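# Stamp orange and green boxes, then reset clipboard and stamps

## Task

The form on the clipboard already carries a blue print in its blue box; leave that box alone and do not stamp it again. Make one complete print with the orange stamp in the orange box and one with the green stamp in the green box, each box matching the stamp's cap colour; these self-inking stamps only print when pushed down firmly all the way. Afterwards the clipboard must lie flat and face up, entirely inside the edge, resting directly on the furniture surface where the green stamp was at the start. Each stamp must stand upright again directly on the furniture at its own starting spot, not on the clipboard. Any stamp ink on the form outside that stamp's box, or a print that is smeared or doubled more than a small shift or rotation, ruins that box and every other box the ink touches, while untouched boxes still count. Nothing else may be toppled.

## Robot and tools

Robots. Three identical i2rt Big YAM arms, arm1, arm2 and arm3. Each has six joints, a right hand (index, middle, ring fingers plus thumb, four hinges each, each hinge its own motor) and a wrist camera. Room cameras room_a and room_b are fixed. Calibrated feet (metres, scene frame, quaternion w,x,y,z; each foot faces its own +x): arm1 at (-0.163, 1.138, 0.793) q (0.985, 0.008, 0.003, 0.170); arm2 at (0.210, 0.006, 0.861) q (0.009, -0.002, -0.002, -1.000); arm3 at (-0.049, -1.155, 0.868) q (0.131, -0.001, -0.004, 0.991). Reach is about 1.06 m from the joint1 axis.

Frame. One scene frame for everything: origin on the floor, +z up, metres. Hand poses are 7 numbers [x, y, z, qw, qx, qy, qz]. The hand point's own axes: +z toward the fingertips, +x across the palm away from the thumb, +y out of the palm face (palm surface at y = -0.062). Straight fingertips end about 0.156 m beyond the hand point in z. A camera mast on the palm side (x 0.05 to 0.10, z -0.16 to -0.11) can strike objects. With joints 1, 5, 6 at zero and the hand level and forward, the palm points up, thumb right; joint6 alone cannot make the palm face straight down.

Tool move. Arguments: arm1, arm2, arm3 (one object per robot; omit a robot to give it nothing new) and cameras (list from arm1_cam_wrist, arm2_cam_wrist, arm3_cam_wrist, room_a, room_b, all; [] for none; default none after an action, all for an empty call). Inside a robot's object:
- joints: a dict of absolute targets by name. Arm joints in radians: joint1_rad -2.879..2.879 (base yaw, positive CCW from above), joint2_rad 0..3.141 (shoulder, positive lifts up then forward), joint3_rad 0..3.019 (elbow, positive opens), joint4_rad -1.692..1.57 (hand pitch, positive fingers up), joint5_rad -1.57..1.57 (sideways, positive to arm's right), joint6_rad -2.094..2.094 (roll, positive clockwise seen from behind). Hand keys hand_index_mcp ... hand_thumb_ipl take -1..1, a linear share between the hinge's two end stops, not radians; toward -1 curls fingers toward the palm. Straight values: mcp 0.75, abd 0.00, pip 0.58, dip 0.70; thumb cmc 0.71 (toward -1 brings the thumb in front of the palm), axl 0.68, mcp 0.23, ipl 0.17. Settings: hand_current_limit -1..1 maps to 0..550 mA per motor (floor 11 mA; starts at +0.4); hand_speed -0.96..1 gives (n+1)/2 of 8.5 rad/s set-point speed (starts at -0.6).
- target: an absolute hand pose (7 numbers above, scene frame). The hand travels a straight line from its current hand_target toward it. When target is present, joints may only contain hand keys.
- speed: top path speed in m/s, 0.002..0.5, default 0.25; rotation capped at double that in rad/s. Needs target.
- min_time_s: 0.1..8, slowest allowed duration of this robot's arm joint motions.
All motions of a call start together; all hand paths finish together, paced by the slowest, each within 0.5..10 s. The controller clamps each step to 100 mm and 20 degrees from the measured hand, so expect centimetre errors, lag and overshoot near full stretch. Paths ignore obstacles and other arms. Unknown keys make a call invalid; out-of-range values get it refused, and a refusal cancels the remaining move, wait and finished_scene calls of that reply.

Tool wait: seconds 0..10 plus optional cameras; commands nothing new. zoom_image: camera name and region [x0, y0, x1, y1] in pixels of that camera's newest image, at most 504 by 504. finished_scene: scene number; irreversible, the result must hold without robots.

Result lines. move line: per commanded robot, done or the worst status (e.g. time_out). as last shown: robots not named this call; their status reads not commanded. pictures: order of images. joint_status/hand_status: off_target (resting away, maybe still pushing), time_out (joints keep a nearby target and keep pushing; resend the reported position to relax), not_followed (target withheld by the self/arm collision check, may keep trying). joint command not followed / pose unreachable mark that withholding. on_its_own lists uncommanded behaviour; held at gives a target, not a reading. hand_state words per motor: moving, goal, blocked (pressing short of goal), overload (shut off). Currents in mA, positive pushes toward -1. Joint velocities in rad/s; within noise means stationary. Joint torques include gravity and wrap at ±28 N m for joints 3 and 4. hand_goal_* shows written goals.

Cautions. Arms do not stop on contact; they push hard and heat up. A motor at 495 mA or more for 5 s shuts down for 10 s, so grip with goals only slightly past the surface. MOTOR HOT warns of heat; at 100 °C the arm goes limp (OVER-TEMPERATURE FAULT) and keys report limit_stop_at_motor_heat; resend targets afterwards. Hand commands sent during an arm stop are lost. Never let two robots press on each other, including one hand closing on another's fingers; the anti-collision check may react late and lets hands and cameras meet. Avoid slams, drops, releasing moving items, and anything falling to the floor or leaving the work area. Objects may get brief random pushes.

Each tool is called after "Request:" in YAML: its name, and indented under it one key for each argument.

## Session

Scene 1 done. Now scene 2.

Request:
move:

Scene clock: 0.00 s.
Joint torques (N m): no reading
Motor temperatures (°C): arm1=[24 27 30 24 24 26] | arm2=[27 23 28 27 24 24] | arm3=[26 26 29 24 25 24]
Heat: arm1: hottest joint3_rad 30 °C; arm2: hottest joint3_rad 28 °C; arm3: hottest joint3_rad 29 °C.
Joint velocities: within noise
arm1.joint_positions: joint1_rad=-0.027 joint2_rad=+0.629 joint3_rad=+1.427 joint4_rad=-1.426 joint5_rad=-0.106 joint6_rad=+1.194 hand_index_mcp=+0.753 hand_index_abd=+0.000 hand_index_pip=+0.577 hand_index_dip=+0.696 hand_middle_mcp=+0.753 hand_middle_abd=+0.000 hand_middle_pip=+0.577 hand_middle_dip=+0.696 hand_ring_mcp=+0.753 hand_ring_abd=+0.000 hand_ring_pip=+0.577 hand_ring_dip=+0.696 hand_thumb_cmc=+0.714 hand_thumb_axl=+0.677 hand_thumb_mcp=+0.226 hand_thumb_ipl=+0.168 hand_current_limit=+0.400 hand_speed=-0.600
arm1.joint_status: not commanded
arm1.hand_state: goal,goal,goal,goal,goal,goal,goal,goal,goal,goal,goal,goal,goal,goal,goal,goal
arm1.index_mcp_current_ma: 0
arm1.index_abd_current_ma: 0
arm1.index_pip_current_ma: 0
arm1.index_dip_current_ma: 0
arm1.middle_mcp_current_ma: 0
arm1.middle_abd_current_ma: 0
arm1.middle_pip_current_ma: 0
arm1.middle_dip_current_ma: 0
arm1.ring_mcp_current_ma: 0
arm1.ring_abd_current_ma: 0
arm1.ring_pip_current_ma: 0
arm1.ring_dip_current_ma: 0
arm1.thumb_cmc_current_ma: 0
arm1.thumb_axl_current_ma: 0
arm1.thumb_mcp_current_ma: 0
arm1.thumb_ipl_current_ma: 0
arm1.hand_goal_index_mcp: 0.754
arm1.hand_goal_index_abd: 0.000
arm1.hand_goal_index_pip: 0.576
arm1.hand_goal_index_dip: 0.696
arm1.hand_goal_middle_mcp: 0.754
arm1.hand_goal_middle_abd: 0.000
arm1.hand_goal_middle_pip: 0.576
arm1.hand_goal_middle_dip: 0.696
arm1.hand_goal_ring_mcp: 0.754
arm1.hand_goal_ring_abd: 0.000
arm1.hand_goal_ring_pip: 0.576
arm1.hand_goal_ring_dip: 0.696
arm1.hand_goal_thumb_cmc: 0.714
arm1.hand_goal_thumb_axl: 0.678
arm1.hand_goal_thumb_mcp: 0.226
arm1.hand_goal_thumb_ipl: 0.168
arm1.hand: x=+0.0859 y=+1.1373 z=+1.3305 quat_wxyz=(-0.040, +0.830, +0.321, +0.454) (m; scene frame)
arm1.hand_target: x=+0.0840 y=+1.1365 z=+1.3403 quat_wxyz=(-0.040, +0.825, +0.319, +0.464) (m; scene frame)
arm1.hand_status: not commanded
arm2.joint_positions: joint1_rad=+0.122 joint2_rad=+0.627 joint3_rad=+1.328 joint4_rad=-1.175 joint5_rad=+0.040 joint6_rad=+1.216 hand_index_mcp=+0.753 hand_index_abd=+0.000 hand_index_pip=+0.577 hand_index_dip=+0.696 hand_middle_mcp=+0.753 hand_middle_abd=+0.000 hand_middle_pip=+0.577 hand_middle_dip=+0.696 hand_ring_mcp=+0.753 hand_ring_abd=+0.000 hand_ring_pip=+0.577 hand_ring_dip=+0.696 hand_thumb_cmc=+0.714 hand_thumb_axl=+0.677 hand_thumb_mcp=+0.226 hand_thumb_ipl=+0.168 hand_current_limit=+0.400 hand_speed=-0.600
arm2.joint_status: not commanded
arm2.hand_state: goal,goal,goal,goal,goal,goal,goal,goal,goal,goal,goal,goal,goal,goal,goal,goal
arm2.index_mcp_current_ma: 0
arm2.index_abd_current_ma: 0
arm2.index_pip_current_ma: 0
arm2.index_dip_current_ma: 0
arm2.middle_mcp_current_ma: 0
arm2.middle_abd_current_ma: 0
arm2.middle_pip_current_ma: 0
arm2.middle_dip_current_ma: 0
arm2.ring_mcp_current_ma: 0
arm2.ring_abd_current_ma: 0
arm2.ring_pip_current_ma: 0
arm2.ring_dip_current_ma: 0
arm2.thumb_cmc_current_ma: 0
arm2.thumb_axl_current_ma: 0
arm2.thumb_mcp_current_ma: 0
arm2.thumb_ipl_current_ma: 0
arm2.hand_goal_index_mcp: 0.754
arm2.hand_goal_index_abd: 0.000
arm2.hand_goal_index_pip: 0.576
arm2.hand_goal_index_dip: 0.696
arm2.hand_goal_middle_mcp: 0.754
arm2.hand_goal_middle_abd: 0.000
arm2.hand_goal_middle_pip: 0.576
arm2.hand_goal_middle_dip: 0.696
arm2.hand_goal_ring_mcp: 0.754
arm2.hand_goal_ring_abd: 0.000
arm2.hand_goal_ring_pip: 0.576
arm2.hand_goal_ring_dip: 0.696
arm2.hand_goal_thumb_cmc: 0.714
arm2.hand_goal_thumb_axl: 0.678
arm2.hand_goal_thumb_mcp: 0.226
arm2.hand_goal_thumb_ipl: 0.168
arm2.hand: x=-0.0661 y=+0.0646 z=+1.4112 quat_wxyz=(+0.518, +0.197, -0.829, -0.071) (m; scene frame)
arm2.hand_target: x=-0.0632 y=+0.0650 z=+1.4239 quat_wxyz=(+0.530, +0.195, -0.822, -0.072) (m; scene frame)
arm2.hand_status: not commanded
arm3.joint_positions: joint1_rad=+0.509 joint2_rad=+0.647 joint3_rad=+1.413 joint4_rad=-1.374 joint5_rad=+0.045 joint6_rad=+1.215 hand_index_mcp=+0.753 hand_index_abd=+0.000 hand_index_pip=+0.577 hand_index_dip=+0.696 hand_middle_mcp=+0.753 hand_middle_abd=+0.000 hand_middle_pip=+0.577 hand_middle_dip=+0.696 hand_ring_mcp=+0.753 hand_ring_abd=+0.000 hand_ring_pip=+0.577 hand_ring_dip=+0.696 hand_thumb_cmc=+0.714 hand_thumb_axl=+0.677 hand_thumb_mcp=+0.226 hand_thumb_ipl=+0.168 hand_current_limit=+0.400 hand_speed=-0.600
arm3.joint_status: not commanded
arm3.hand_state: goal,goal,goal,goal,goal,goal,goal,goal,goal,goal,goal,goal,goal,goal,goal,goal
arm3.index_mcp_current_ma: 0
arm3.index_abd_current_ma: 0
arm3.index_pip_current_ma: 0
arm3.index_dip_current_ma: 0
arm3.middle_mcp_current_ma: 0
arm3.middle_abd_current_ma: 0
arm3.middle_pip_current_ma: 0
arm3.middle_dip_current_ma: 0
arm3.ring_mcp_current_ma: 0
arm3.ring_abd_current_ma: 0
arm3.ring_pip_current_ma: 0
arm3.ring_dip_current_ma: 0
arm3.thumb_cmc_current_ma: 0
arm3.thumb_axl_current_ma: 0
arm3.thumb_mcp_current_ma: 0
arm3.thumb_ipl_current_ma: 0
arm3.hand_goal_index_mcp: 0.754
arm3.hand_goal_index_abd: 0.000
arm3.hand_goal_index_pip: 0.576
arm3.hand_goal_index_dip: 0.696
arm3.hand_goal_middle_mcp: 0.754
arm3.hand_goal_middle_abd: 0.000
arm3.hand_goal_middle_pip: 0.576
arm3.hand_goal_middle_dip: 0.696
arm3.hand_goal_ring_mcp: 0.754
arm3.hand_goal_ring_abd: 0.000
arm3.hand_goal_ring_pip: 0.576
arm3.hand_goal_ring_dip: 0.696
arm3.hand_goal_thumb_cmc: 0.714
arm3.hand_goal_thumb_axl: 0.678
arm3.hand_goal_thumb_mcp: 0.226
arm3.hand_goal_thumb_ipl: 0.168
arm3.hand: x=-0.3070 y=-1.1248 z=+1.4128 quat_wxyz=(-0.459, -0.255, +0.850, +0.048) (m; scene frame)
arm3.hand_target: x=-0.3046 y=-1.1242 z=+1.4230 quat_wxyz=(-0.469, -0.253, +0.845, +0.048) (m; scene frame)
arm3.hand_status: not commanded
pictures: arm1_cam_wrist, arm2_cam_wrist, arm3_cam_wrist, room_a, room_b
Images, in order (width x height): arm1_cam_wrist 672x504, arm2_cam_wrist 672x504, arm3_cam_wrist 672x504, room_a 672x504, room_b 672x504.

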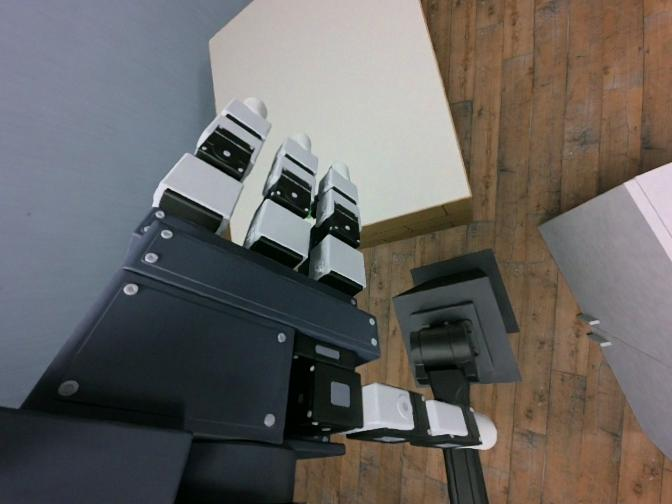

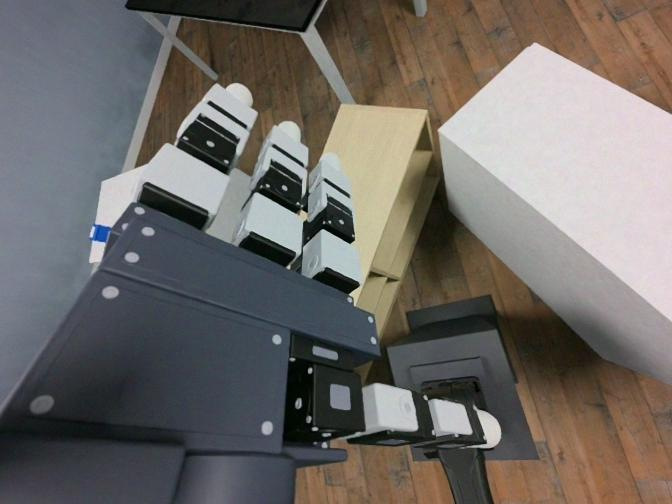

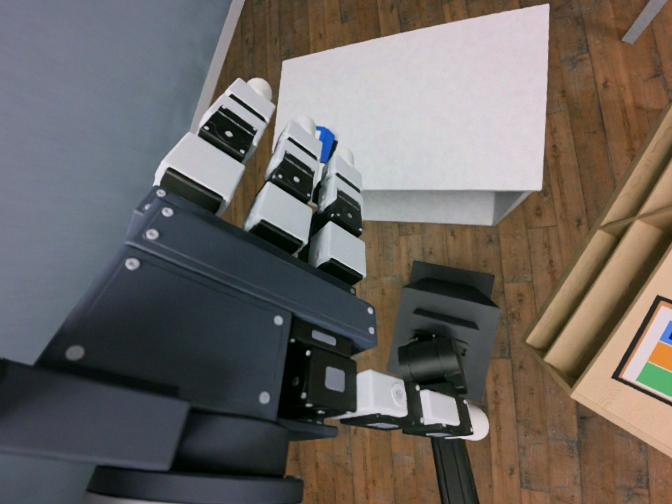

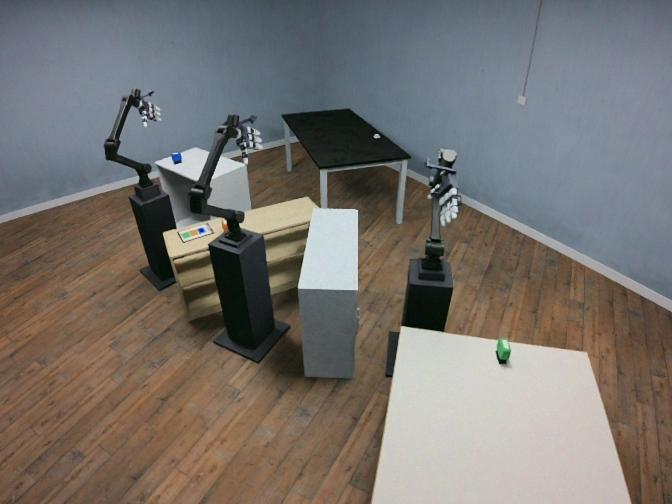

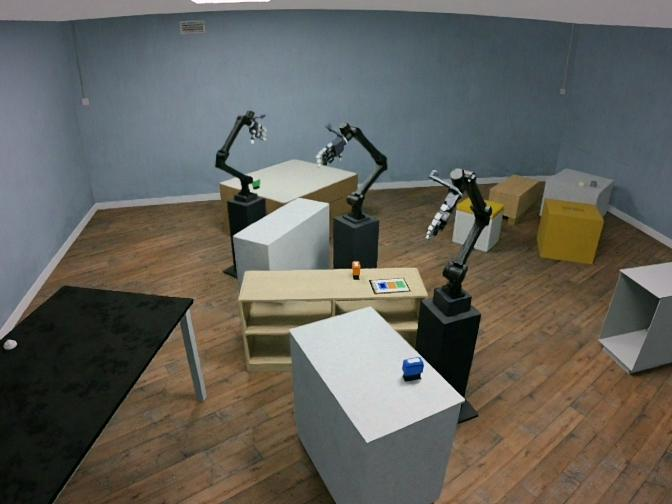

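Request:
zoom_image:
  camera: "room_a"
  region: [360, 130, 528, 298]

Request:
zoom_image:
  camera: "room_a"
  region: [150, 100, 350, 300]

Request:
zoom_image:
  camera: "room_b"
  region: [220, 240, 472, 400]

Scaled by 3.000 from the camera's 672x504 image, which has a finer 960x720 frame.

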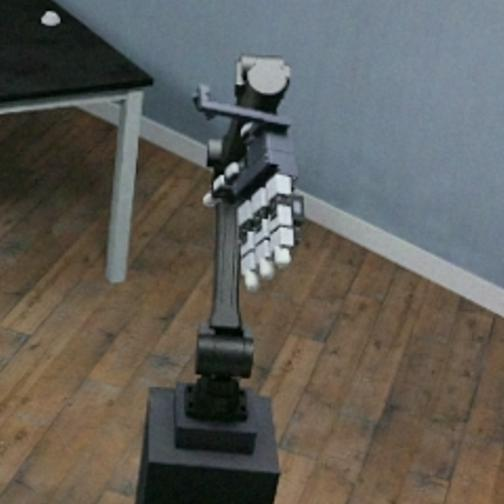

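Scaled by 2.520 from the camera's 672x504 image, which has a finer 960x720 frame.

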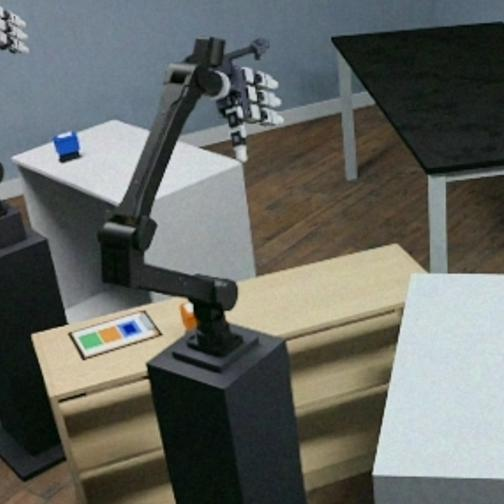

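Scaled by 2.000 from the camera's 672x504 image, which has a finer 960x720 frame.

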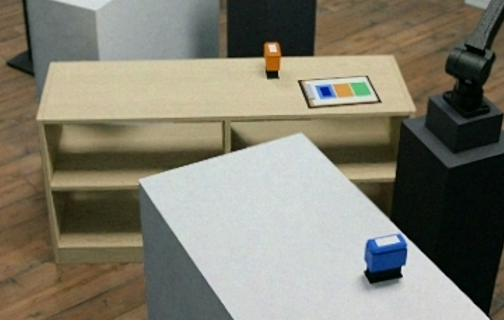

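Request:
move:
  arm2: {"joints": {"joint1_rad": 0.55}, "min_time_s": 1.5}
  arm3: {"joints": {"joint1_rad": -2.1}, "min_time_s": 3}
  cameras: ["all"]

Scene clock: 9.00 s.
Joint torques (N m): arm1=[-1.61 1.96 9.66 2.25 -0.01 -0.13] | arm2=[0.91 0.56 9.46 1.92 0.08 -0.03] | arm3=[0.26 0.15 11.37 2.09 0.07 -0.06]
Motor temperatures (°C): arm1=[24 27 30 24 24 26] | arm2=[27 23 29 27 24 24] | arm3=[26 26 31 24 25 24]
Heat: arm1: hottest joint3_rad 30 °C; arm2: hottest joint3_rad 29 °C; arm3: hottest joint3_rad 31 °C.
move: arm2 done; arm3 done
Joint velocities: within noise
arm1: as last shown
arm2.joint_positions: joint1_rad=+0.539 joint2_rad=+0.627 joint3_rad=+1.328 joint4_rad=-1.175 joint5_rad=+0.040 joint6_rad=+1.216 hand_index_mcp=+0.755 hand_index_abd=+0.001 hand_index_pip=+0.577 hand_index_dip=+0.696 hand_middle_mcp=+0.755 hand_middle_abd=+0.001 hand_middle_pip=+0.577 hand_middle_dip=+0.696 hand_ring_mcp=+0.755 hand_ring_abd=+0.001 hand_ring_pip=+0.577 hand_ring_dip=+0.696 hand_thumb_cmc=+0.714 hand_thumb_axl=+0.677 hand_thumb_mcp=+0.226 hand_thumb_ipl=+0.168 hand_current_limit=+0.400 hand_speed=-0.600
arm2.joint_status: all done
arm2.hand_state: goal,goal,goal,goal,goal,goal,goal,goal,goal,goal,goal,goal,goal,goal,goal,goal
arm2.index_mcp_current_ma: 2
arm2.index_abd_current_ma: 2
arm2.index_pip_current_ma: 2
arm2.index_dip_current_ma: 0
arm2.middle_mcp_current_ma: 2
arm2.middle_abd_current_ma: 2
arm2.middle_pip_current_ma: 2
arm2.middle_dip_current_ma: 0
arm2.ring_mcp_current_ma: 2
arm2.ring_abd_current_ma: 2
arm2.ring_pip_current_ma: 2
arm2.ring_dip_current_ma: 0
arm2.thumb_cmc_current_ma: 1
arm2.thumb_axl_current_ma: -3
arm2.thumb_mcp_current_ma: -1
arm2.thumb_ipl_current_ma: -1
arm2.hand_goal_index_mcp: 0.754
arm2.hand_goal_index_abd: 0.000
arm2.hand_goal_index_pip: 0.576
arm2.hand_goal_index_dip: 0.696
arm2.hand_goal_middle_mcp: 0.754
arm2.hand_goal_middle_abd: 0.000
arm2.hand_goal_middle_pip: 0.576
arm2.hand_goal_middle_dip: 0.696
arm2.hand_goal_ring_mcp: 0.754
arm2.hand_goal_ring_abd: 0.000
arm2.hand_goal_ring_pip: 0.576
arm2.hand_goal_ring_dip: 0.696
arm2.hand_goal_thumb_cmc: 0.714
arm2.hand_goal_thumb_axl: 0.678
arm2.hand_goal_thumb_mcp: 0.226
arm2.hand_goal_thumb_ipl: 0.168
arm2.hand: x=-0.0651 y=-0.0530 z=+1.4117 quat_wxyz=(+0.522, +0.365, -0.770, +0.037) (m; scene frame)
arm2.hand_target: x=-0.0620 y=-0.0545 z=+1.4245 quat_wxyz=(+0.534, +0.366, -0.761, +0.041) (m; scene frame)
arm2.hand_status: not commanded
arm3.joint_positions: joint1_rad=-2.097 joint2_rad=+0.647 joint3_rad=+1.413 joint4_rad=-1.374 joint5_rad=+0.045 joint6_rad=+1.215 hand_index_mcp=+0.755 hand_index_abd=+0.001 hand_index_pip=+0.577 hand_index_dip=+0.696 hand_middle_mcp=+0.755 hand_middle_abd=+0.001 hand_middle_pip=+0.577 hand_middle_dip=+0.696 hand_ring_mcp=+0.755 hand_ring_abd=+0.001 hand_ring_pip=+0.577 hand_ring_dip=+0.696 hand_thumb_cmc=+0.715 hand_thumb_axl=+0.677 hand_thumb_mcp=+0.225 hand_thumb_ipl=+0.168 hand_current_limit=+0.400 hand_speed=-0.600
arm3.joint_status: all done
arm3.hand_state: goal,goal,goal,goal,goal,goal,goal,goal,goal,goal,goal,goal,goal,goal,goal,goal
arm3.index_mcp_current_ma: 1
arm3.index_abd_current_ma: 1
arm3.index_pip_current_ma: 1
arm3.index_dip_current_ma: 0
arm3.middle_mcp_current_ma: 2
arm3.middle_abd_current_ma: 1
arm3.middle_pip_current_ma: 1
arm3.middle_dip_current_ma: 0
arm3.ring_mcp_current_ma: 2
arm3.ring_abd_current_ma: 1
arm3.ring_pip_current_ma: 1
arm3.ring_dip_current_ma: 0
arm3.thumb_cmc_current_ma: 1
arm3.thumb_axl_current_ma: -1
arm3.thumb_mcp_current_ma: -1
arm3.thumb_ipl_current_ma: -1
arm3.hand_goal_index_mcp: 0.754
arm3.hand_goal_index_abd: 0.000
arm3.hand_goal_index_pip: 0.576
arm3.hand_goal_index_dip: 0.696
arm3.hand_goal_middle_mcp: 0.754
arm3.hand_goal_middle_abd: 0.000
arm3.hand_goal_middle_pip: 0.576
arm3.hand_goal_middle_dip: 0.696
arm3.hand_goal_ring_mcp: 0.754
arm3.hand_goal_ring_abd: 0.000
arm3.hand_goal_ring_pip: 0.576
arm3.hand_goal_ring_dip: 0.696
arm3.hand_goal_thumb_cmc: 0.714
arm3.hand_goal_thumb_axl: 0.678
arm3.hand_goal_thumb_mcp: 0.226
arm3.hand_goal_thumb_ipl: 0.168
arm3.hand: x=+0.1874 y=-1.0579 z=+1.4151 quat_wxyz=(-0.080, +0.751, +0.467, +0.460) (m; scene frame)
arm3.hand_target: x=+0.1859 y=-1.0604 z=+1.4253 quat_wxyz=(-0.082, +0.747, +0.462, +0.471) (m; scene frame)
arm3.hand_status: not commanded
pictures: arm1_cam_wrist, arm2_cam_wrist, arm3_cam_wrist, room_a, room_b
Images, in order (width x height): arm1_cam_wrist 672x504, arm2_cam_wrist 672x504, arm3_cam_wrist 672x504, room_a 672x504, room_b 672x504.

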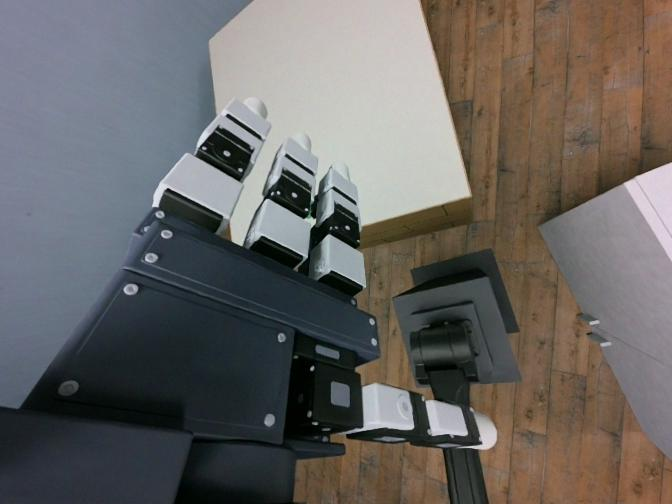

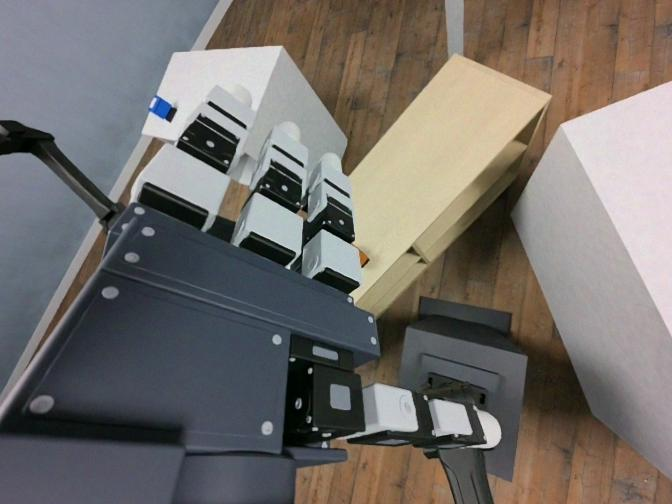

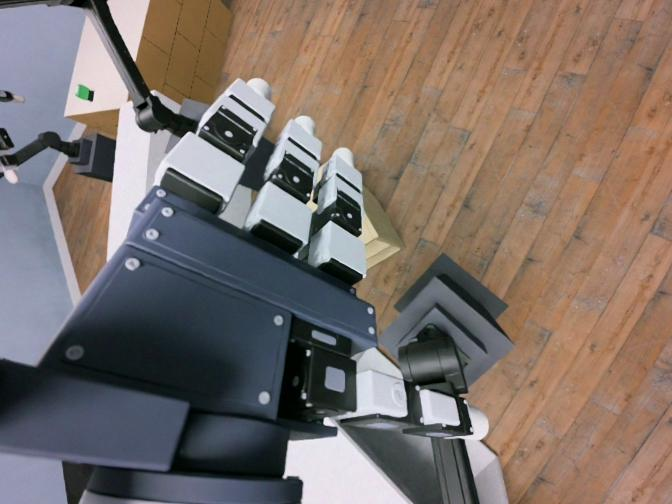

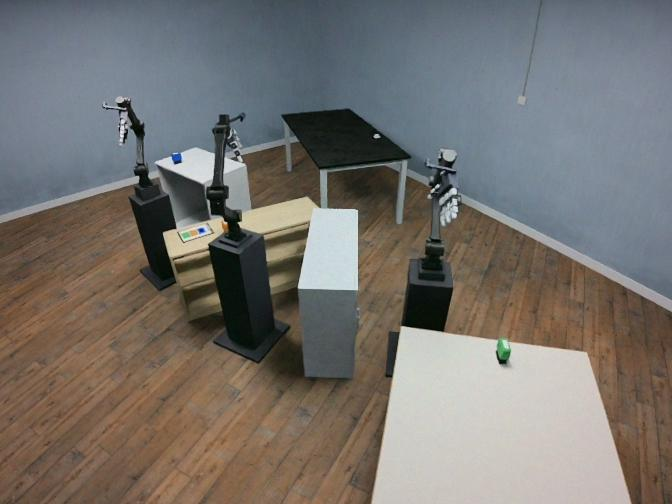

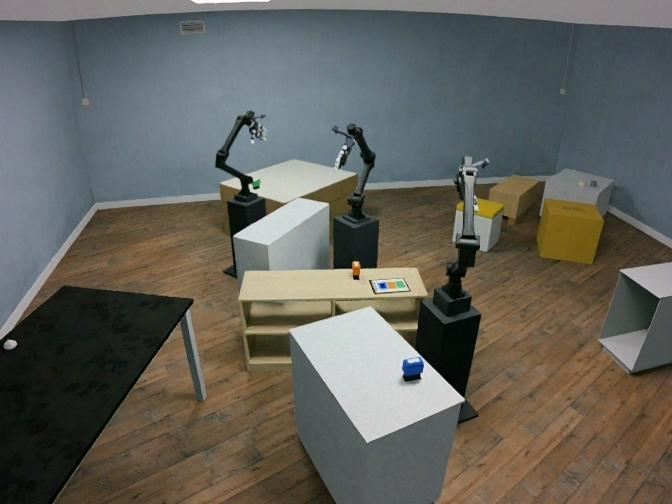

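Request:
move:
  arm2: {"joints": {"joint1_rad": 0.85}}
  arm3: {"joints": {"joint1_rad": -1.5}}
  cameras: ["arm1_cam_wrist", "arm2_cam_wrist", "arm3_cam_wrist", "room_a"]

Scene clock: 13.07 s.
Joint torques (N m): arm1=[-1.61 1.96 9.65 2.26 -0.02 -0.13] | arm2=[0.67 0.62 9.48 1.94 0.13 -0.03] | arm3=[0.67 0.26 11.38 2.1 0.09 -0.06]
Motor temperatures (°C): arm1=[24 27 30 24 24 26] | arm2=[27 23 30 27 24 24] | arm3=[26 26 31 24 25 24]
Heat: arm1: hottest joint3_rad 30 °C; arm2: hottest joint3_rad 30 °C; arm3: hottest joint3_rad 31 °C.
move: arm2 done; arm3 done
Joint velocities: within noise
arm1: as last shown
arm2.joint_positions: joint1_rad=+0.842 joint2_rad=+0.627 joint3_rad=+1.328 joint4_rad=-1.175 joint5_rad=+0.039 joint6_rad=+1.216 hand_index_mcp=+0.755 hand_index_abd=+0.001 hand_index_pip=+0.577 hand_index_dip=+0.696 hand_middle_mcp=+0.755 hand_middle_abd=+0.001 hand_middle_pip=+0.577 hand_middle_dip=+0.696 hand_ring_mcp=+0.755 hand_ring_abd=+0.001 hand_ring_pip=+0.577 hand_ring_dip=+0.696 hand_thumb_cmc=+0.715 hand_thumb_axl=+0.677 hand_thumb_mcp=+0.226 hand_thumb_ipl=+0.168 hand_current_limit=+0.400 hand_speed=-0.600
arm2.joint_status: all done
arm2.hand_state: goal,goal,goal,goal,goal,goal,goal,goal,goal,goal,goal,goal,goal,goal,goal,goal
arm2.index_mcp_current_ma: 4
arm2.index_abd_current_ma: 2
arm2.index_pip_current_ma: 2
arm2.index_dip_current_ma: 0
arm2.middle_mcp_current_ma: 5
arm2.middle_abd_current_ma: 2
arm2.middle_pip_current_ma: 2
arm2.middle_dip_current_ma: 0
arm2.ring_mcp_current_ma: 5
arm2.ring_abd_current_ma: 2
arm2.ring_pip_current_ma: 2
arm2.ring_dip_current_ma: 0
arm2.thumb_cmc_current_ma: 2
arm2.thumb_axl_current_ma: -3
arm2.thumb_mcp_current_ma: -1
arm2.thumb_ipl_current_ma: -1
arm2.hand_goal_index_mcp: 0.754
arm2.hand_goal_index_abd: 0.000
arm2.hand_goal_index_pip: 0.576
arm2.hand_goal_index_dip: 0.696
arm2.hand_goal_middle_mcp: 0.754
arm2.hand_goal_middle_abd: 0.000
arm2.hand_goal_middle_pip: 0.576
arm2.hand_goal_middle_dip: 0.696
arm2.hand_goal_ring_mcp: 0.754
arm2.hand_goal_ring_abd: 0.000
arm2.hand_goal_ring_pip: 0.576
arm2.hand_goal_ring_dip: 0.696
arm2.hand_goal_thumb_cmc: 0.714
arm2.hand_goal_thumb_axl: 0.678
arm2.hand_goal_thumb_mcp: 0.226
arm2.hand_goal_thumb_ipl: 0.168
arm2.hand: x=-0.0342 y=-0.1332 z=+1.4119 quat_wxyz=(+0.511, +0.478, -0.705, +0.115) (m; scene frame)
arm2.hand_target: x=-0.0313 y=-0.1329 z=+1.4247 quat_wxyz=(+0.522, +0.476, -0.698, +0.120) (m; scene frame)
arm2.hand_status: not commanded
arm3.joint_positions: joint1_rad=-1.503 joint2_rad=+0.647 joint3_rad=+1.413 joint4_rad=-1.374 joint5_rad=+0.044 joint6_rad=+1.215 hand_index_mcp=+0.755 hand_index_abd=+0.001 hand_index_pip=+0.577 hand_index_dip=+0.696 hand_middle_mcp=+0.755 hand_middle_abd=+0.001 hand_middle_pip=+0.577 hand_middle_dip=+0.696 hand_ring_mcp=+0.755 hand_ring_abd=+0.001 hand_ring_pip=+0.577 hand_ring_dip=+0.696 hand_thumb_cmc=+0.715 hand_thumb_axl=+0.677 hand_thumb_mcp=+0.225 hand_thumb_ipl=+0.168 hand_current_limit=+0.400 hand_speed=-0.600
arm3.joint_status: all done
arm3.hand_state: goal,goal,goal,goal,goal,goal,goal,goal,goal,goal,goal,goal,goal,goal,goal,goal
arm3.index_mcp_current_ma: 2
arm3.index_abd_current_ma: 1
arm3.index_pip_current_ma: 1
arm3.index_dip_current_ma: 0
arm3.middle_mcp_current_ma: 3
arm3.middle_abd_current_ma: 1
arm3.middle_pip_current_ma: 1
arm3.middle_dip_current_ma: 0
arm3.ring_mcp_current_ma: 3
arm3.ring_abd_current_ma: 1
arm3.ring_pip_current_ma: 1
arm3.ring_dip_current_ma: 0
arm3.thumb_cmc_current_ma: 1
arm3.thumb_axl_current_ma: -1
arm3.thumb_mcp_current_ma: -1
arm3.thumb_ipl_current_ma: -1
arm3.hand_goal_index_mcp: 0.754
arm3.hand_goal_index_abd: 0.000
arm3.hand_goal_index_pip: 0.576
arm3.hand_goal_index_dip: 0.696
arm3.hand_goal_middle_mcp: 0.754
arm3.hand_goal_middle_abd: 0.000
arm3.hand_goal_middle_pip: 0.576
arm3.hand_goal_middle_dip: 0.696
arm3.hand_goal_ring_mcp: 0.754
arm3.hand_goal_ring_abd: 0.000
arm3.hand_goal_ring_pip: 0.576
arm3.hand_goal_ring_dip: 0.696
arm3.hand_goal_thumb_cmc: 0.714
arm3.hand_goal_thumb_axl: 0.678
arm3.hand_goal_thumb_mcp: 0.226
arm3.hand_goal_thumb_ipl: 0.168
arm3.hand: x=+0.0898 y=-0.9419 z=+1.4156 quat_wxyz=(-0.210, +0.580, +0.667, +0.417) (m; scene frame)
arm3.hand_target: x=+0.0886 y=-0.9440 z=+1.4258 quat_wxyz=(-0.216, +0.576, +0.663, +0.426) (m; scene frame)
arm3.hand_status: not commanded
pictures: arm1_cam_wrist, arm2_cam_wrist, arm3_cam_wrist, room_a
Images, in order (width x height): arm1_cam_wrist 672x504, arm2_cam_wrist 672x504, arm3_cam_wrist 672x504, room_a 672x504.

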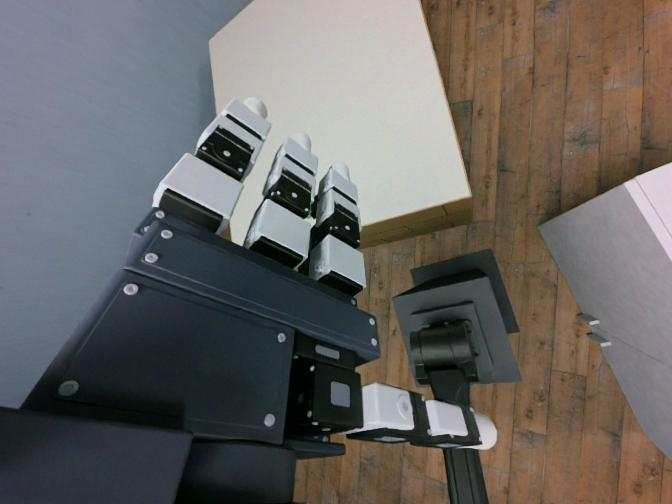

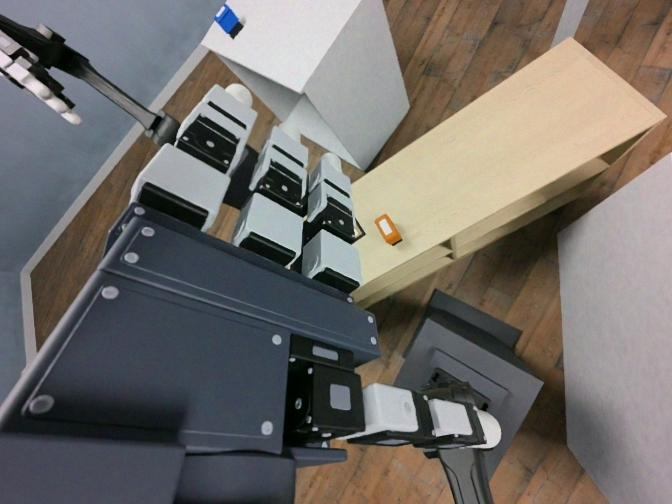

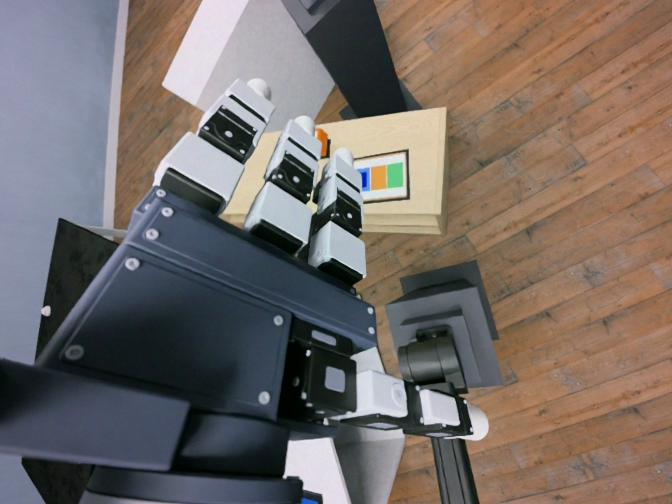

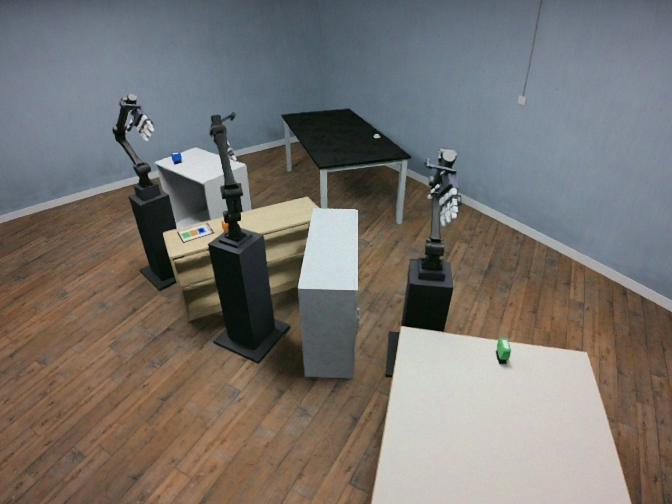

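Request:
zoom_image:
  camera: "arm3_cam_wrist"
  region: [300, 90, 460, 240]

Request:
zoom_image:
  camera: "arm2_cam_wrist"
  region: [320, 30, 672, 310]

Request:
zoom_image:
  camera: "room_a"
  region: [150, 180, 380, 330]

Scaled by 3.150 from the camera's 672x504 image, which has a finer 960x720 frame.

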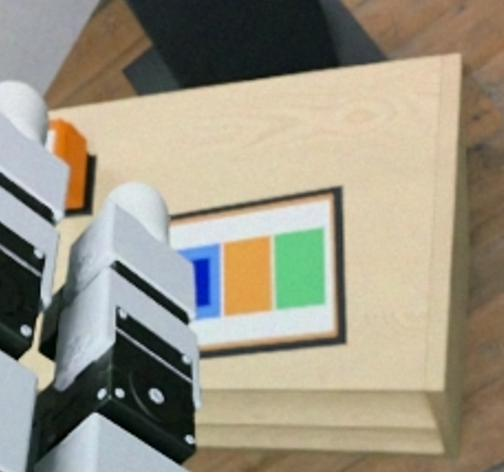

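Scaled by 1.432 from the camera's 672x504 image, which has a finer 960x720 frame.

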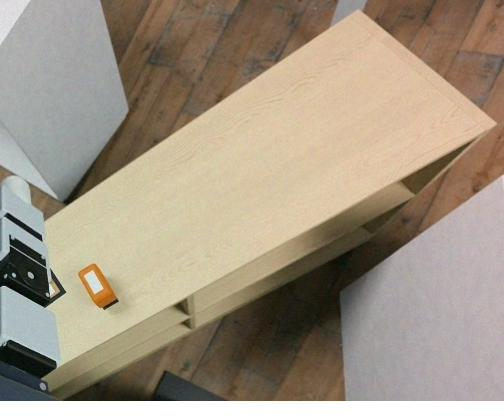

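Scaled by 2.191 from the camera's 672x504 image, which has a finer 960x720 frame.

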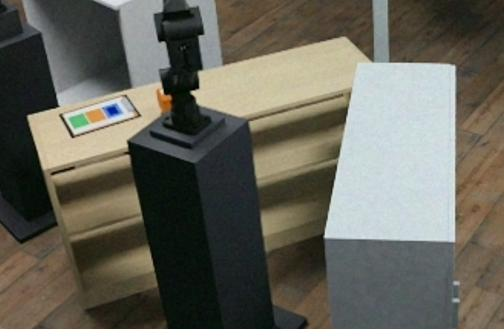

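Request:
move:
  arm1: {"joints": {"joint1_rad": 0.3}}
  arm3: {"joints": {"joint1_rad": -1.2}}
  cameras: ["arm1_cam_wrist", "arm3_cam_wrist"]

Request:
zoom_image:
  camera: "arm3_cam_wrist"
  region: [330, 90, 580, 290]

Request:
zoom_image:
  camera: "arm1_cam_wrist"
  region: [200, 0, 550, 260]

Scene clock: 20.47 s.
Joint torques (N m): arm1=[-0.73 2.02 9.62 2.26 0.02 -0.13] | arm2=[0.67 0.62 9.47 1.92 0.14 -0.03] | arm3=[0.62 0.21 11.38 2.1 0.11 -0.06]
Motor temperatures (°C): arm1=[24 27 30 24 24 26] | arm2=[27 23 30 27 24 24] | arm3=[26 26 32 24 25 24]
Heat: arm1: hottest joint3_rad 30 °C; arm2: hottest joint3_rad 30 °C; arm3: hottest joint3_rad 32 °C.
move: arm1 done; arm3 done
Joint velocities: within noise
arm1.joint_positions: joint1_rad=+0.290 joint2_rad=+0.629 joint3_rad=+1.427 joint4_rad=-1.426 joint5_rad=-0.106 joint6_rad=+1.194 hand_index_mcp=+0.754 hand_index_abd=+0.001 hand_index_pip=+0.577 hand_index_dip=+0.696 hand_middle_mcp=+0.754 hand_middle_abd=+0.001 hand_middle_pip=+0.577 hand_middle_dip=+0.696 hand_ring_mcp=+0.754 hand_ring_abd=+0.001 hand_ring_pip=+0.577 hand_ring_dip=+0.696 hand_thumb_cmc=+0.714 hand_thumb_axl=+0.677 hand_thumb_mcp=+0.225 hand_thumb_ipl=+0.168 hand_current_limit=+0.400 hand_speed=-0.600
arm1.joint_status: all done
arm1.hand_state: goal,goal,goal,goal,goal,goal,goal,goal,goal,goal,goal,goal,goal,goal,goal,goal
arm1.index_mcp_current_ma: 0
arm1.index_abd_current_ma: 0
arm1.index_pip_current_ma: 0
arm1.index_dip_current_ma: 0
arm1.middle_mcp_current_ma: 0
arm1.middle_abd_current_ma: 0
arm1.middle_pip_current_ma: 0
arm1.middle_dip_current_ma: 0
arm1.ring_mcp_current_ma: 0
arm1.ring_abd_current_ma: 0
arm1.ring_pip_current_ma: 0
arm1.ring_dip_current_ma: 0
arm1.thumb_cmc_current_ma: 0
arm1.thumb_axl_current_ma: 0
arm1.thumb_mcp_current_ma: 0
arm1.thumb_ipl_current_ma: 0
arm1.hand_goal_index_mcp: 0.754
arm1.hand_goal_index_abd: 0.000
arm1.hand_goal_index_pip: 0.576
arm1.hand_goal_index_dip: 0.696
arm1.hand_goal_middle_mcp: 0.754
arm1.hand_goal_middle_abd: 0.000
arm1.hand_goal_middle_pip: 0.576
arm1.hand_goal_middle_dip: 0.696
arm1.hand_goal_ring_mcp: 0.754
arm1.hand_goal_ring_abd: 0.000
arm1.hand_goal_ring_pip: 0.576
arm1.hand_goal_ring_dip: 0.696
arm1.hand_goal_thumb_cmc: 0.714
arm1.hand_goal_thumb_axl: 0.678
arm1.hand_goal_thumb_mcp: 0.226
arm1.hand_goal_thumb_ipl: 0.168
arm1.hand: x=+0.0714 y=+1.2134 z=+1.3317 quat_wxyz=(-0.112, +0.768, +0.448, +0.444) (m; scene frame)
arm1.hand_target: x=+0.0690 y=+1.2143 z=+1.3416 quat_wxyz=(-0.115, +0.761, +0.449, +0.454) (m; scene frame)
arm1.hand_status: not commanded
arm2: as last shown
arm3.joint_positions: joint1_rad=-1.203 joint2_rad=+0.647 joint3_rad=+1.413 joint4_rad=-1.374 joint5_rad=+0.043 joint6_rad=+1.215 hand_index_mcp=+0.755 hand_index_abd=+0.001 hand_index_pip=+0.577 hand_index_dip=+0.696 hand_middle_mcp=+0.756 hand_middle_abd=+0.001 hand_middle_pip=+0.577 hand_middle_dip=+0.696 hand_ring_mcp=+0.756 hand_ring_abd=+0.001 hand_ring_pip=+0.577 hand_ring_dip=+0.696 hand_thumb_cmc=+0.715 hand_thumb_axl=+0.677 hand_thumb_mcp=+0.225 hand_thumb_ipl=+0.168 hand_current_limit=+0.400 hand_speed=-0.600
arm3.joint_status: all done
arm3.hand_state: goal,goal,goal,goal,goal,goal,goal,goal,goal,goal,goal,goal,goal,goal,goal,goal
arm3.index_mcp_current_ma: 2
arm3.index_abd_current_ma: 1
arm3.index_pip_current_ma: 1
arm3.index_dip_current_ma: 0
arm3.middle_mcp_current_ma: 3
arm3.middle_abd_current_ma: 1
arm3.middle_pip_current_ma: 1
arm3.middle_dip_current_ma: 0
arm3.ring_mcp_current_ma: 3
arm3.ring_abd_current_ma: 1
arm3.ring_pip_current_ma: 1
arm3.ring_dip_current_ma: 0
arm3.thumb_cmc_current_ma: 1
arm3.thumb_axl_current_ma: -1
arm3.thumb_mcp_current_ma: -1
arm3.thumb_ipl_current_ma: -1
arm3.hand_goal_index_mcp: 0.754
arm3.hand_goal_index_abd: 0.000
arm3.hand_goal_index_pip: 0.576
arm3.hand_goal_index_dip: 0.696
arm3.hand_goal_middle_mcp: 0.754
arm3.hand_goal_middle_abd: 0.000
arm3.hand_goal_middle_pip: 0.576
arm3.hand_goal_middle_dip: 0.696
arm3.hand_goal_ring_mcp: 0.754
arm3.hand_goal_ring_abd: 0.000
arm3.hand_goal_ring_pip: 0.576
arm3.hand_goal_ring_dip: 0.696
arm3.hand_goal_thumb_cmc: 0.714
arm3.hand_goal_thumb_axl: 0.678
arm3.hand_goal_thumb_mcp: 0.226
arm3.hand_goal_thumb_ipl: 0.168
arm3.hand: x=+0.0192 y=-0.9100 z=+1.4156 quat_wxyz=(-0.269, +0.474, +0.747, +0.382) (m; scene frame)
arm3.hand_target: x=+0.0190 y=-0.9125 z=+1.4258 quat_wxyz=(-0.276, +0.470, +0.742, +0.390) (m; scene frame)
arm3.hand_status: not commanded
pictures: arm1_cam_wrist, arm3_cam_wrist
Images, in order (width x height): arm1_cam_wrist 672x504, arm3_cam_wrist 672x504.

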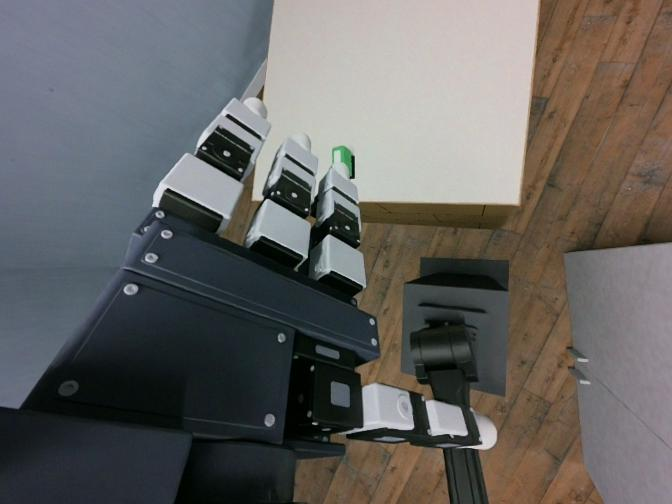

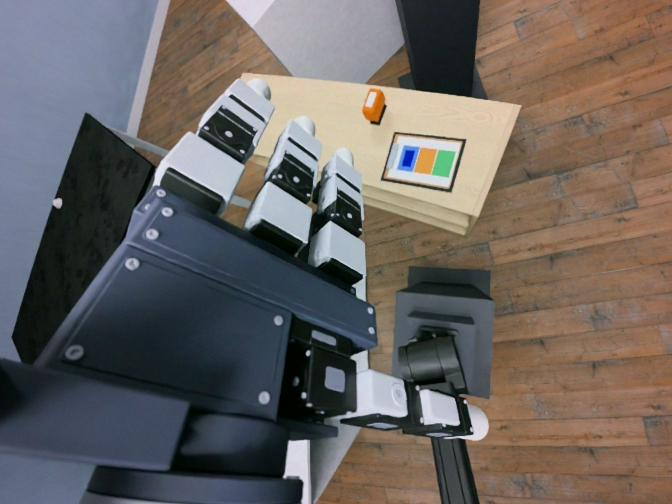

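Scaled by 2.016 from the camera's 672x504 image, which has a finer 960x720 frame.

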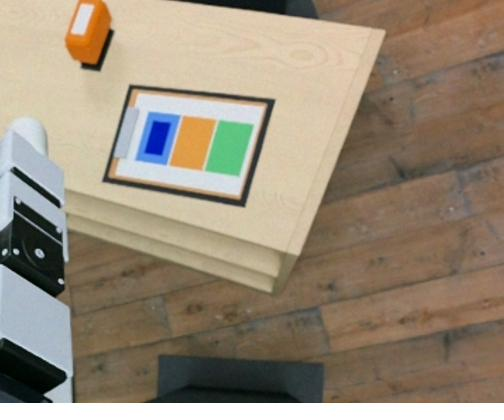

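Scaled by 1.440 from the camera's 672x504 image, which has a finer 960x720 frame.

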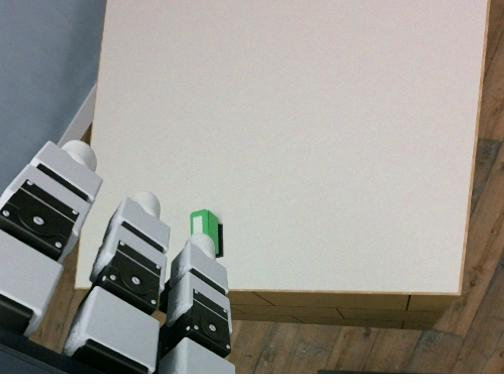

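Request:
move:
  cameras: ["room_a", "room_b", "arm1_cam_wrist", "arm2_cam_wrist"]

Request:
zoom_image:
  camera: "room_a"
  region: [470, 320, 540, 380]

Request:
zoom_image:
  camera: "arm2_cam_wrist"
  region: [360, 190, 430, 250]

Request:
zoom_image:
  camera: "arm1_cam_wrist"
  region: [310, 120, 390, 200]

Scene clock: 22.37 s.
Joint torques (N m): arm1=[-0.67 2.08 9.62 2.26 -0.01 -0.12] | arm2=[0.73 0.56 9.44 1.91 0.14 -0.03] | arm3=[0.62 0.15 11.38 2.1 0.11 -0.06]
Motor temperatures (°C): arm1=[24 27 31 24 24 26] | arm2=[27 23 30 27 24 24] | arm3=[26 26 32 24 25 24]
Heat: arm1: hottest joint3_rad 31 °C; arm2: hottest joint3_rad 30 °C; arm3: hottest joint3_rad 32 °C.
Joint velocities: within noise
arm1.joint_positions: joint1_rad=+0.290 joint2_rad=+0.629 joint3_rad=+1.427 joint4_rad=-1.426 joint5_rad=-0.106 joint6_rad=+1.194 hand_index_mcp=+0.754 hand_index_abd=+0.001 hand_index_pip=+0.577 hand_index_dip=+0.696 hand_middle_mcp=+0.754 hand_middle_abd=+0.001 hand_middle_pip=+0.577 hand_middle_dip=+0.696 hand_ring_mcp=+0.754 hand_ring_abd=+0.001 hand_ring_pip=+0.577 hand_ring_dip=+0.696 hand_thumb_cmc=+0.714 hand_thumb_axl=+0.677 hand_thumb_mcp=+0.225 hand_thumb_ipl=+0.168 hand_current_limit=+0.400 hand_speed=-0.600
arm1.joint_status: all done
arm1.hand_state: goal,goal,goal,goal,goal,goal,goal,goal,goal,goal,goal,goal,goal,goal,goal,goal
arm1.index_mcp_current_ma: 0
arm1.index_abd_current_ma: 0
arm1.index_pip_current_ma: 0
arm1.index_dip_current_ma: 0
arm1.middle_mcp_current_ma: 0
arm1.middle_abd_current_ma: 0
arm1.middle_pip_current_ma: 0
arm1.middle_dip_current_ma: 0
arm1.ring_mcp_current_ma: 0
arm1.ring_abd_current_ma: 0
arm1.ring_pip_current_ma: 0
arm1.ring_dip_current_ma: 0
arm1.thumb_cmc_current_ma: 0
arm1.thumb_axl_current_ma: 0
arm1.thumb_mcp_current_ma: 0
arm1.thumb_ipl_current_ma: 0
arm1.hand_goal_index_mcp: 0.754
arm1.hand_goal_index_abd: 0.000
arm1.hand_goal_index_pip: 0.576
arm1.hand_goal_index_dip: 0.696
arm1.hand_goal_middle_mcp: 0.754
arm1.hand_goal_middle_abd: 0.000
arm1.hand_goal_middle_pip: 0.576
arm1.hand_goal_middle_dip: 0.696
arm1.hand_goal_ring_mcp: 0.754
arm1.hand_goal_ring_abd: 0.000
arm1.hand_goal_ring_pip: 0.576
arm1.hand_goal_ring_dip: 0.696
arm1.hand_goal_thumb_cmc: 0.714
arm1.hand_goal_thumb_axl: 0.678
arm1.hand_goal_thumb_mcp: 0.226
arm1.hand_goal_thumb_ipl: 0.168
arm1.hand: x=+0.0714 y=+1.2134 z=+1.3317 quat_wxyz=(-0.112, +0.768, +0.448, +0.444) (m; scene frame)
arm1.hand_target: x=+0.0690 y=+1.2143 z=+1.3416 quat_wxyz=(-0.115, +0.761, +0.449, +0.454) (m; scene frame)
arm1.hand_status: not commanded
arm2.joint_positions: joint1_rad=+0.842 joint2_rad=+0.627 joint3_rad=+1.328 joint4_rad=-1.175 joint5_rad=+0.039 joint6_rad=+1.216 hand_index_mcp=+0.755 hand_index_abd=+0.001 hand_index_pip=+0.577 hand_index_dip=+0.696 hand_middle_mcp=+0.755 hand_middle_abd=+0.001 hand_middle_pip=+0.577 hand_middle_dip=+0.696 hand_ring_mcp=+0.755 hand_ring_abd=+0.001 hand_ring_pip=+0.577 hand_ring_dip=+0.696 hand_thumb_cmc=+0.715 hand_thumb_axl=+0.677 hand_thumb_mcp=+0.226 hand_thumb_ipl=+0.168 hand_current_limit=+0.400 hand_speed=-0.600
arm2.joint_status: not commanded
arm2.hand_state: goal,goal,goal,goal,goal,goal,goal,goal,goal,goal,goal,goal,goal,goal,goal,goal
arm2.index_mcp_current_ma: 4
arm2.index_abd_current_ma: 2
arm2.index_pip_current_ma: 2
arm2.index_dip_current_ma: 0
arm2.middle_mcp_current_ma: 5
arm2.middle_abd_current_ma: 2
arm2.middle_pip_current_ma: 2
arm2.middle_dip_current_ma: 0
arm2.ring_mcp_current_ma: 5
arm2.ring_abd_current_ma: 2
arm2.ring_pip_current_ma: 2
arm2.ring_dip_current_ma: 0
arm2.thumb_cmc_current_ma: 2
arm2.thumb_axl_current_ma: -3
arm2.thumb_mcp_current_ma: -1
arm2.thumb_ipl_current_ma: -1
arm2.hand_goal_index_mcp: 0.754
arm2.hand_goal_index_abd: 0.000
arm2.hand_goal_index_pip: 0.576
arm2.hand_goal_index_dip: 0.696
arm2.hand_goal_middle_mcp: 0.754
arm2.hand_goal_middle_abd: 0.000
arm2.hand_goal_middle_pip: 0.576
arm2.hand_goal_middle_dip: 0.696
arm2.hand_goal_ring_mcp: 0.754
arm2.hand_goal_ring_abd: 0.000
arm2.hand_goal_ring_pip: 0.576
arm2.hand_goal_ring_dip: 0.696
arm2.hand_goal_thumb_cmc: 0.714
arm2.hand_goal_thumb_axl: 0.678
arm2.hand_goal_thumb_mcp: 0.226
arm2.hand_goal_thumb_ipl: 0.168
arm2.hand: x=-0.0342 y=-0.1332 z=+1.4119 quat_wxyz=(+0.511, +0.478, -0.705, +0.115) (m; scene frame)
arm2.hand_target: x=-0.0313 y=-0.1329 z=+1.4247 quat_wxyz=(+0.522, +0.476, -0.698, +0.120) (m; scene frame)
arm2.hand_status: not commanded
arm3.joint_positions: joint1_rad=-1.203 joint2_rad=+0.647 joint3_rad=+1.413 joint4_rad=-1.374 joint5_rad=+0.043 joint6_rad=+1.215 hand_index_mcp=+0.755 hand_index_abd=+0.001 hand_index_pip=+0.577 hand_index_dip=+0.696 hand_middle_mcp=+0.756 hand_middle_abd=+0.001 hand_middle_pip=+0.577 hand_middle_dip=+0.696 hand_ring_mcp=+0.756 hand_ring_abd=+0.001 hand_ring_pip=+0.577 hand_ring_dip=+0.696 hand_thumb_cmc=+0.715 hand_thumb_axl=+0.677 hand_thumb_mcp=+0.225 hand_thumb_ipl=+0.168 hand_current_limit=+0.400 hand_speed=-0.600
arm3.joint_status: all done
arm3.hand_state: goal,goal,goal,goal,goal,goal,goal,goal,goal,goal,goal,goal,goal,goal,goal,goal
arm3.index_mcp_current_ma: 2
arm3.index_abd_current_ma: 1
arm3.index_pip_current_ma: 1
arm3.index_dip_current_ma: 0
arm3.middle_mcp_current_ma: 3
arm3.middle_abd_current_ma: 1
arm3.middle_pip_current_ma: 1
arm3.middle_dip_current_ma: 0
arm3.ring_mcp_current_ma: 3
arm3.ring_abd_current_ma: 1
arm3.ring_pip_current_ma: 1
arm3.ring_dip_current_ma: 0
arm3.thumb_cmc_current_ma: 1
arm3.thumb_axl_current_ma: -1
arm3.thumb_mcp_current_ma: -1
arm3.thumb_ipl_current_ma: -1
arm3.hand_goal_index_mcp: 0.754
arm3.hand_goal_index_abd: 0.000
arm3.hand_goal_index_pip: 0.576
arm3.hand_goal_index_dip: 0.696
arm3.hand_goal_middle_mcp: 0.754
arm3.hand_goal_middle_abd: 0.000
arm3.hand_goal_middle_pip: 0.576
arm3.hand_goal_middle_dip: 0.696
arm3.hand_goal_ring_mcp: 0.754
arm3.hand_goal_ring_abd: 0.000
arm3.hand_goal_ring_pip: 0.576
arm3.hand_goal_ring_dip: 0.696
arm3.hand_goal_thumb_cmc: 0.714
arm3.hand_goal_thumb_axl: 0.678
arm3.hand_goal_thumb_mcp: 0.226
arm3.hand_goal_thumb_ipl: 0.168
arm3.hand: x=+0.0192 y=-0.9100 z=+1.4156 quat_wxyz=(-0.269, +0.474, +0.747, +0.382) (m; scene frame)
arm3.hand_target: x=+0.0190 y=-0.9125 z=+1.4258 quat_wxyz=(-0.276, +0.470, +0.742, +0.390) (m; scene frame)
arm3.hand_status: not commanded
pictures: arm1_cam_wrist, arm2_cam_wrist, room_a, room_b
Images, in order (width x height): arm1_cam_wrist 672x504, arm2_cam_wrist 672x504, room_a 672x504, room_b 672x504.

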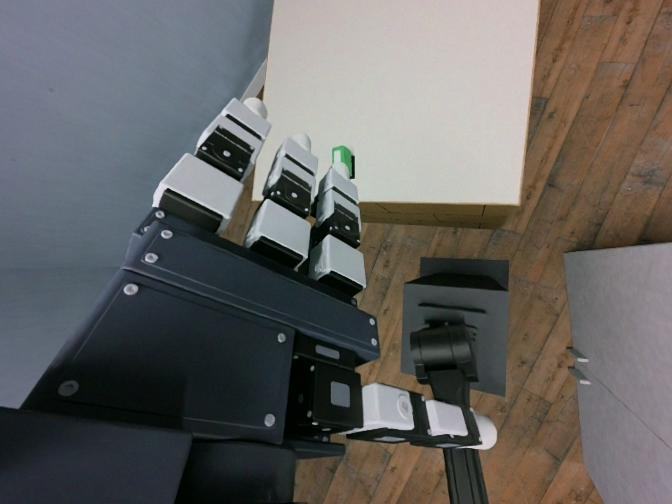

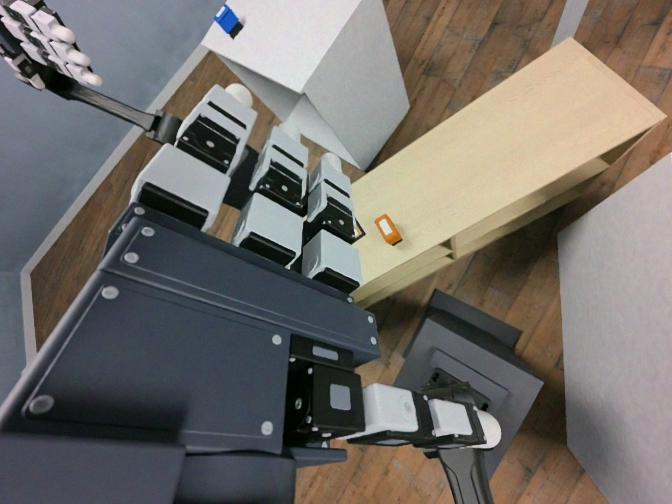

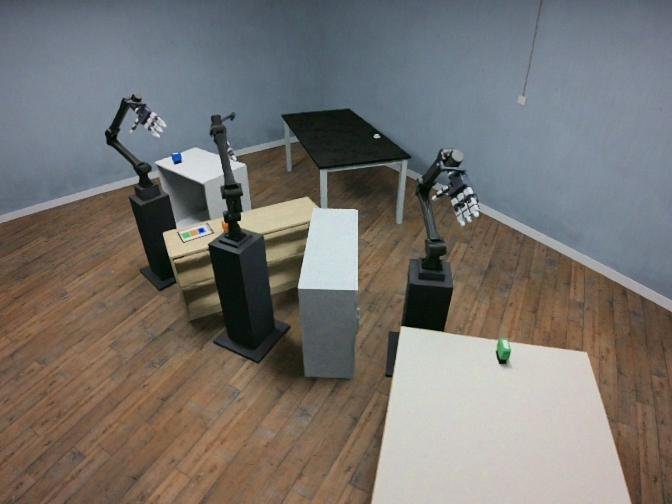

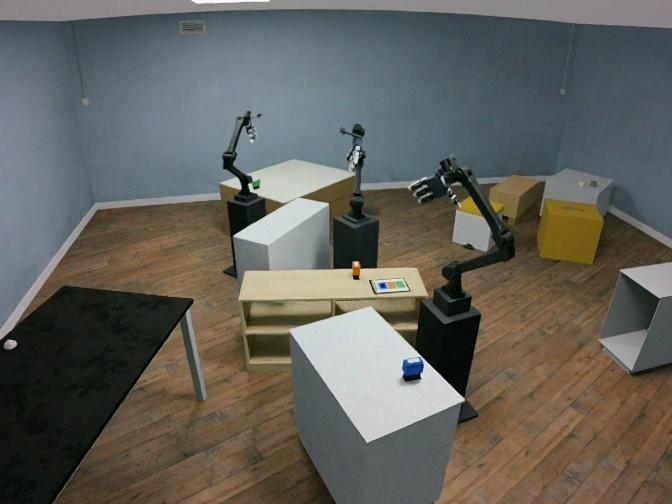

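Scaled by 7.200 from the camera's 672x504 image, which has a finer 960x720 frame.

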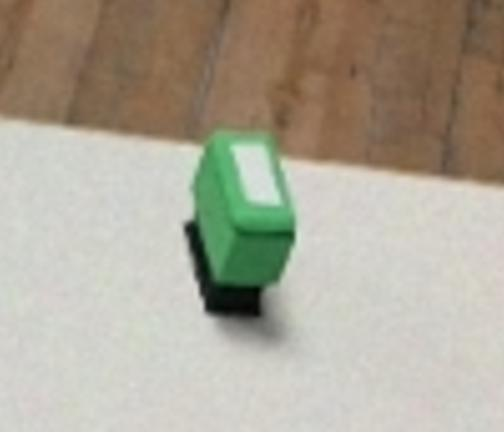

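Scaled by 7.200 from the camera's 672x504 image, which has a finer 960x720 frame.

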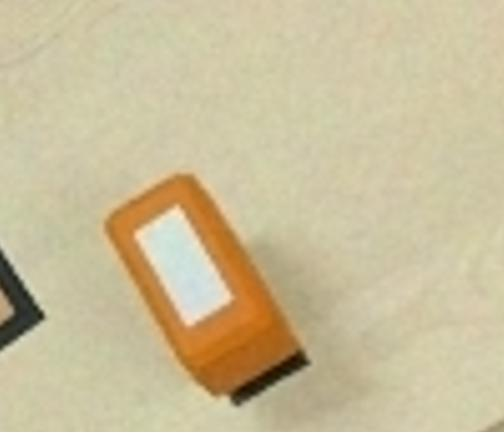

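Scaled by 6.300 from the camera's 672x504 image, which has a finer 960x720 frame.

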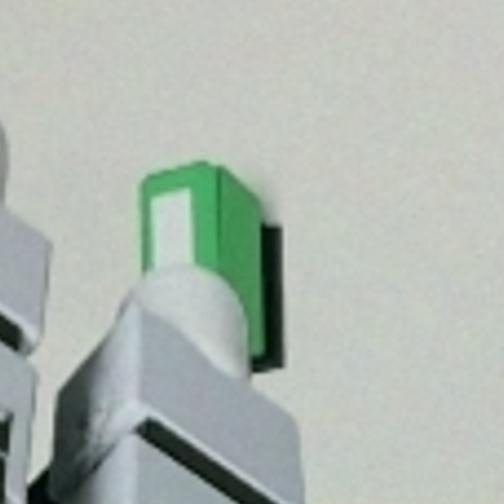

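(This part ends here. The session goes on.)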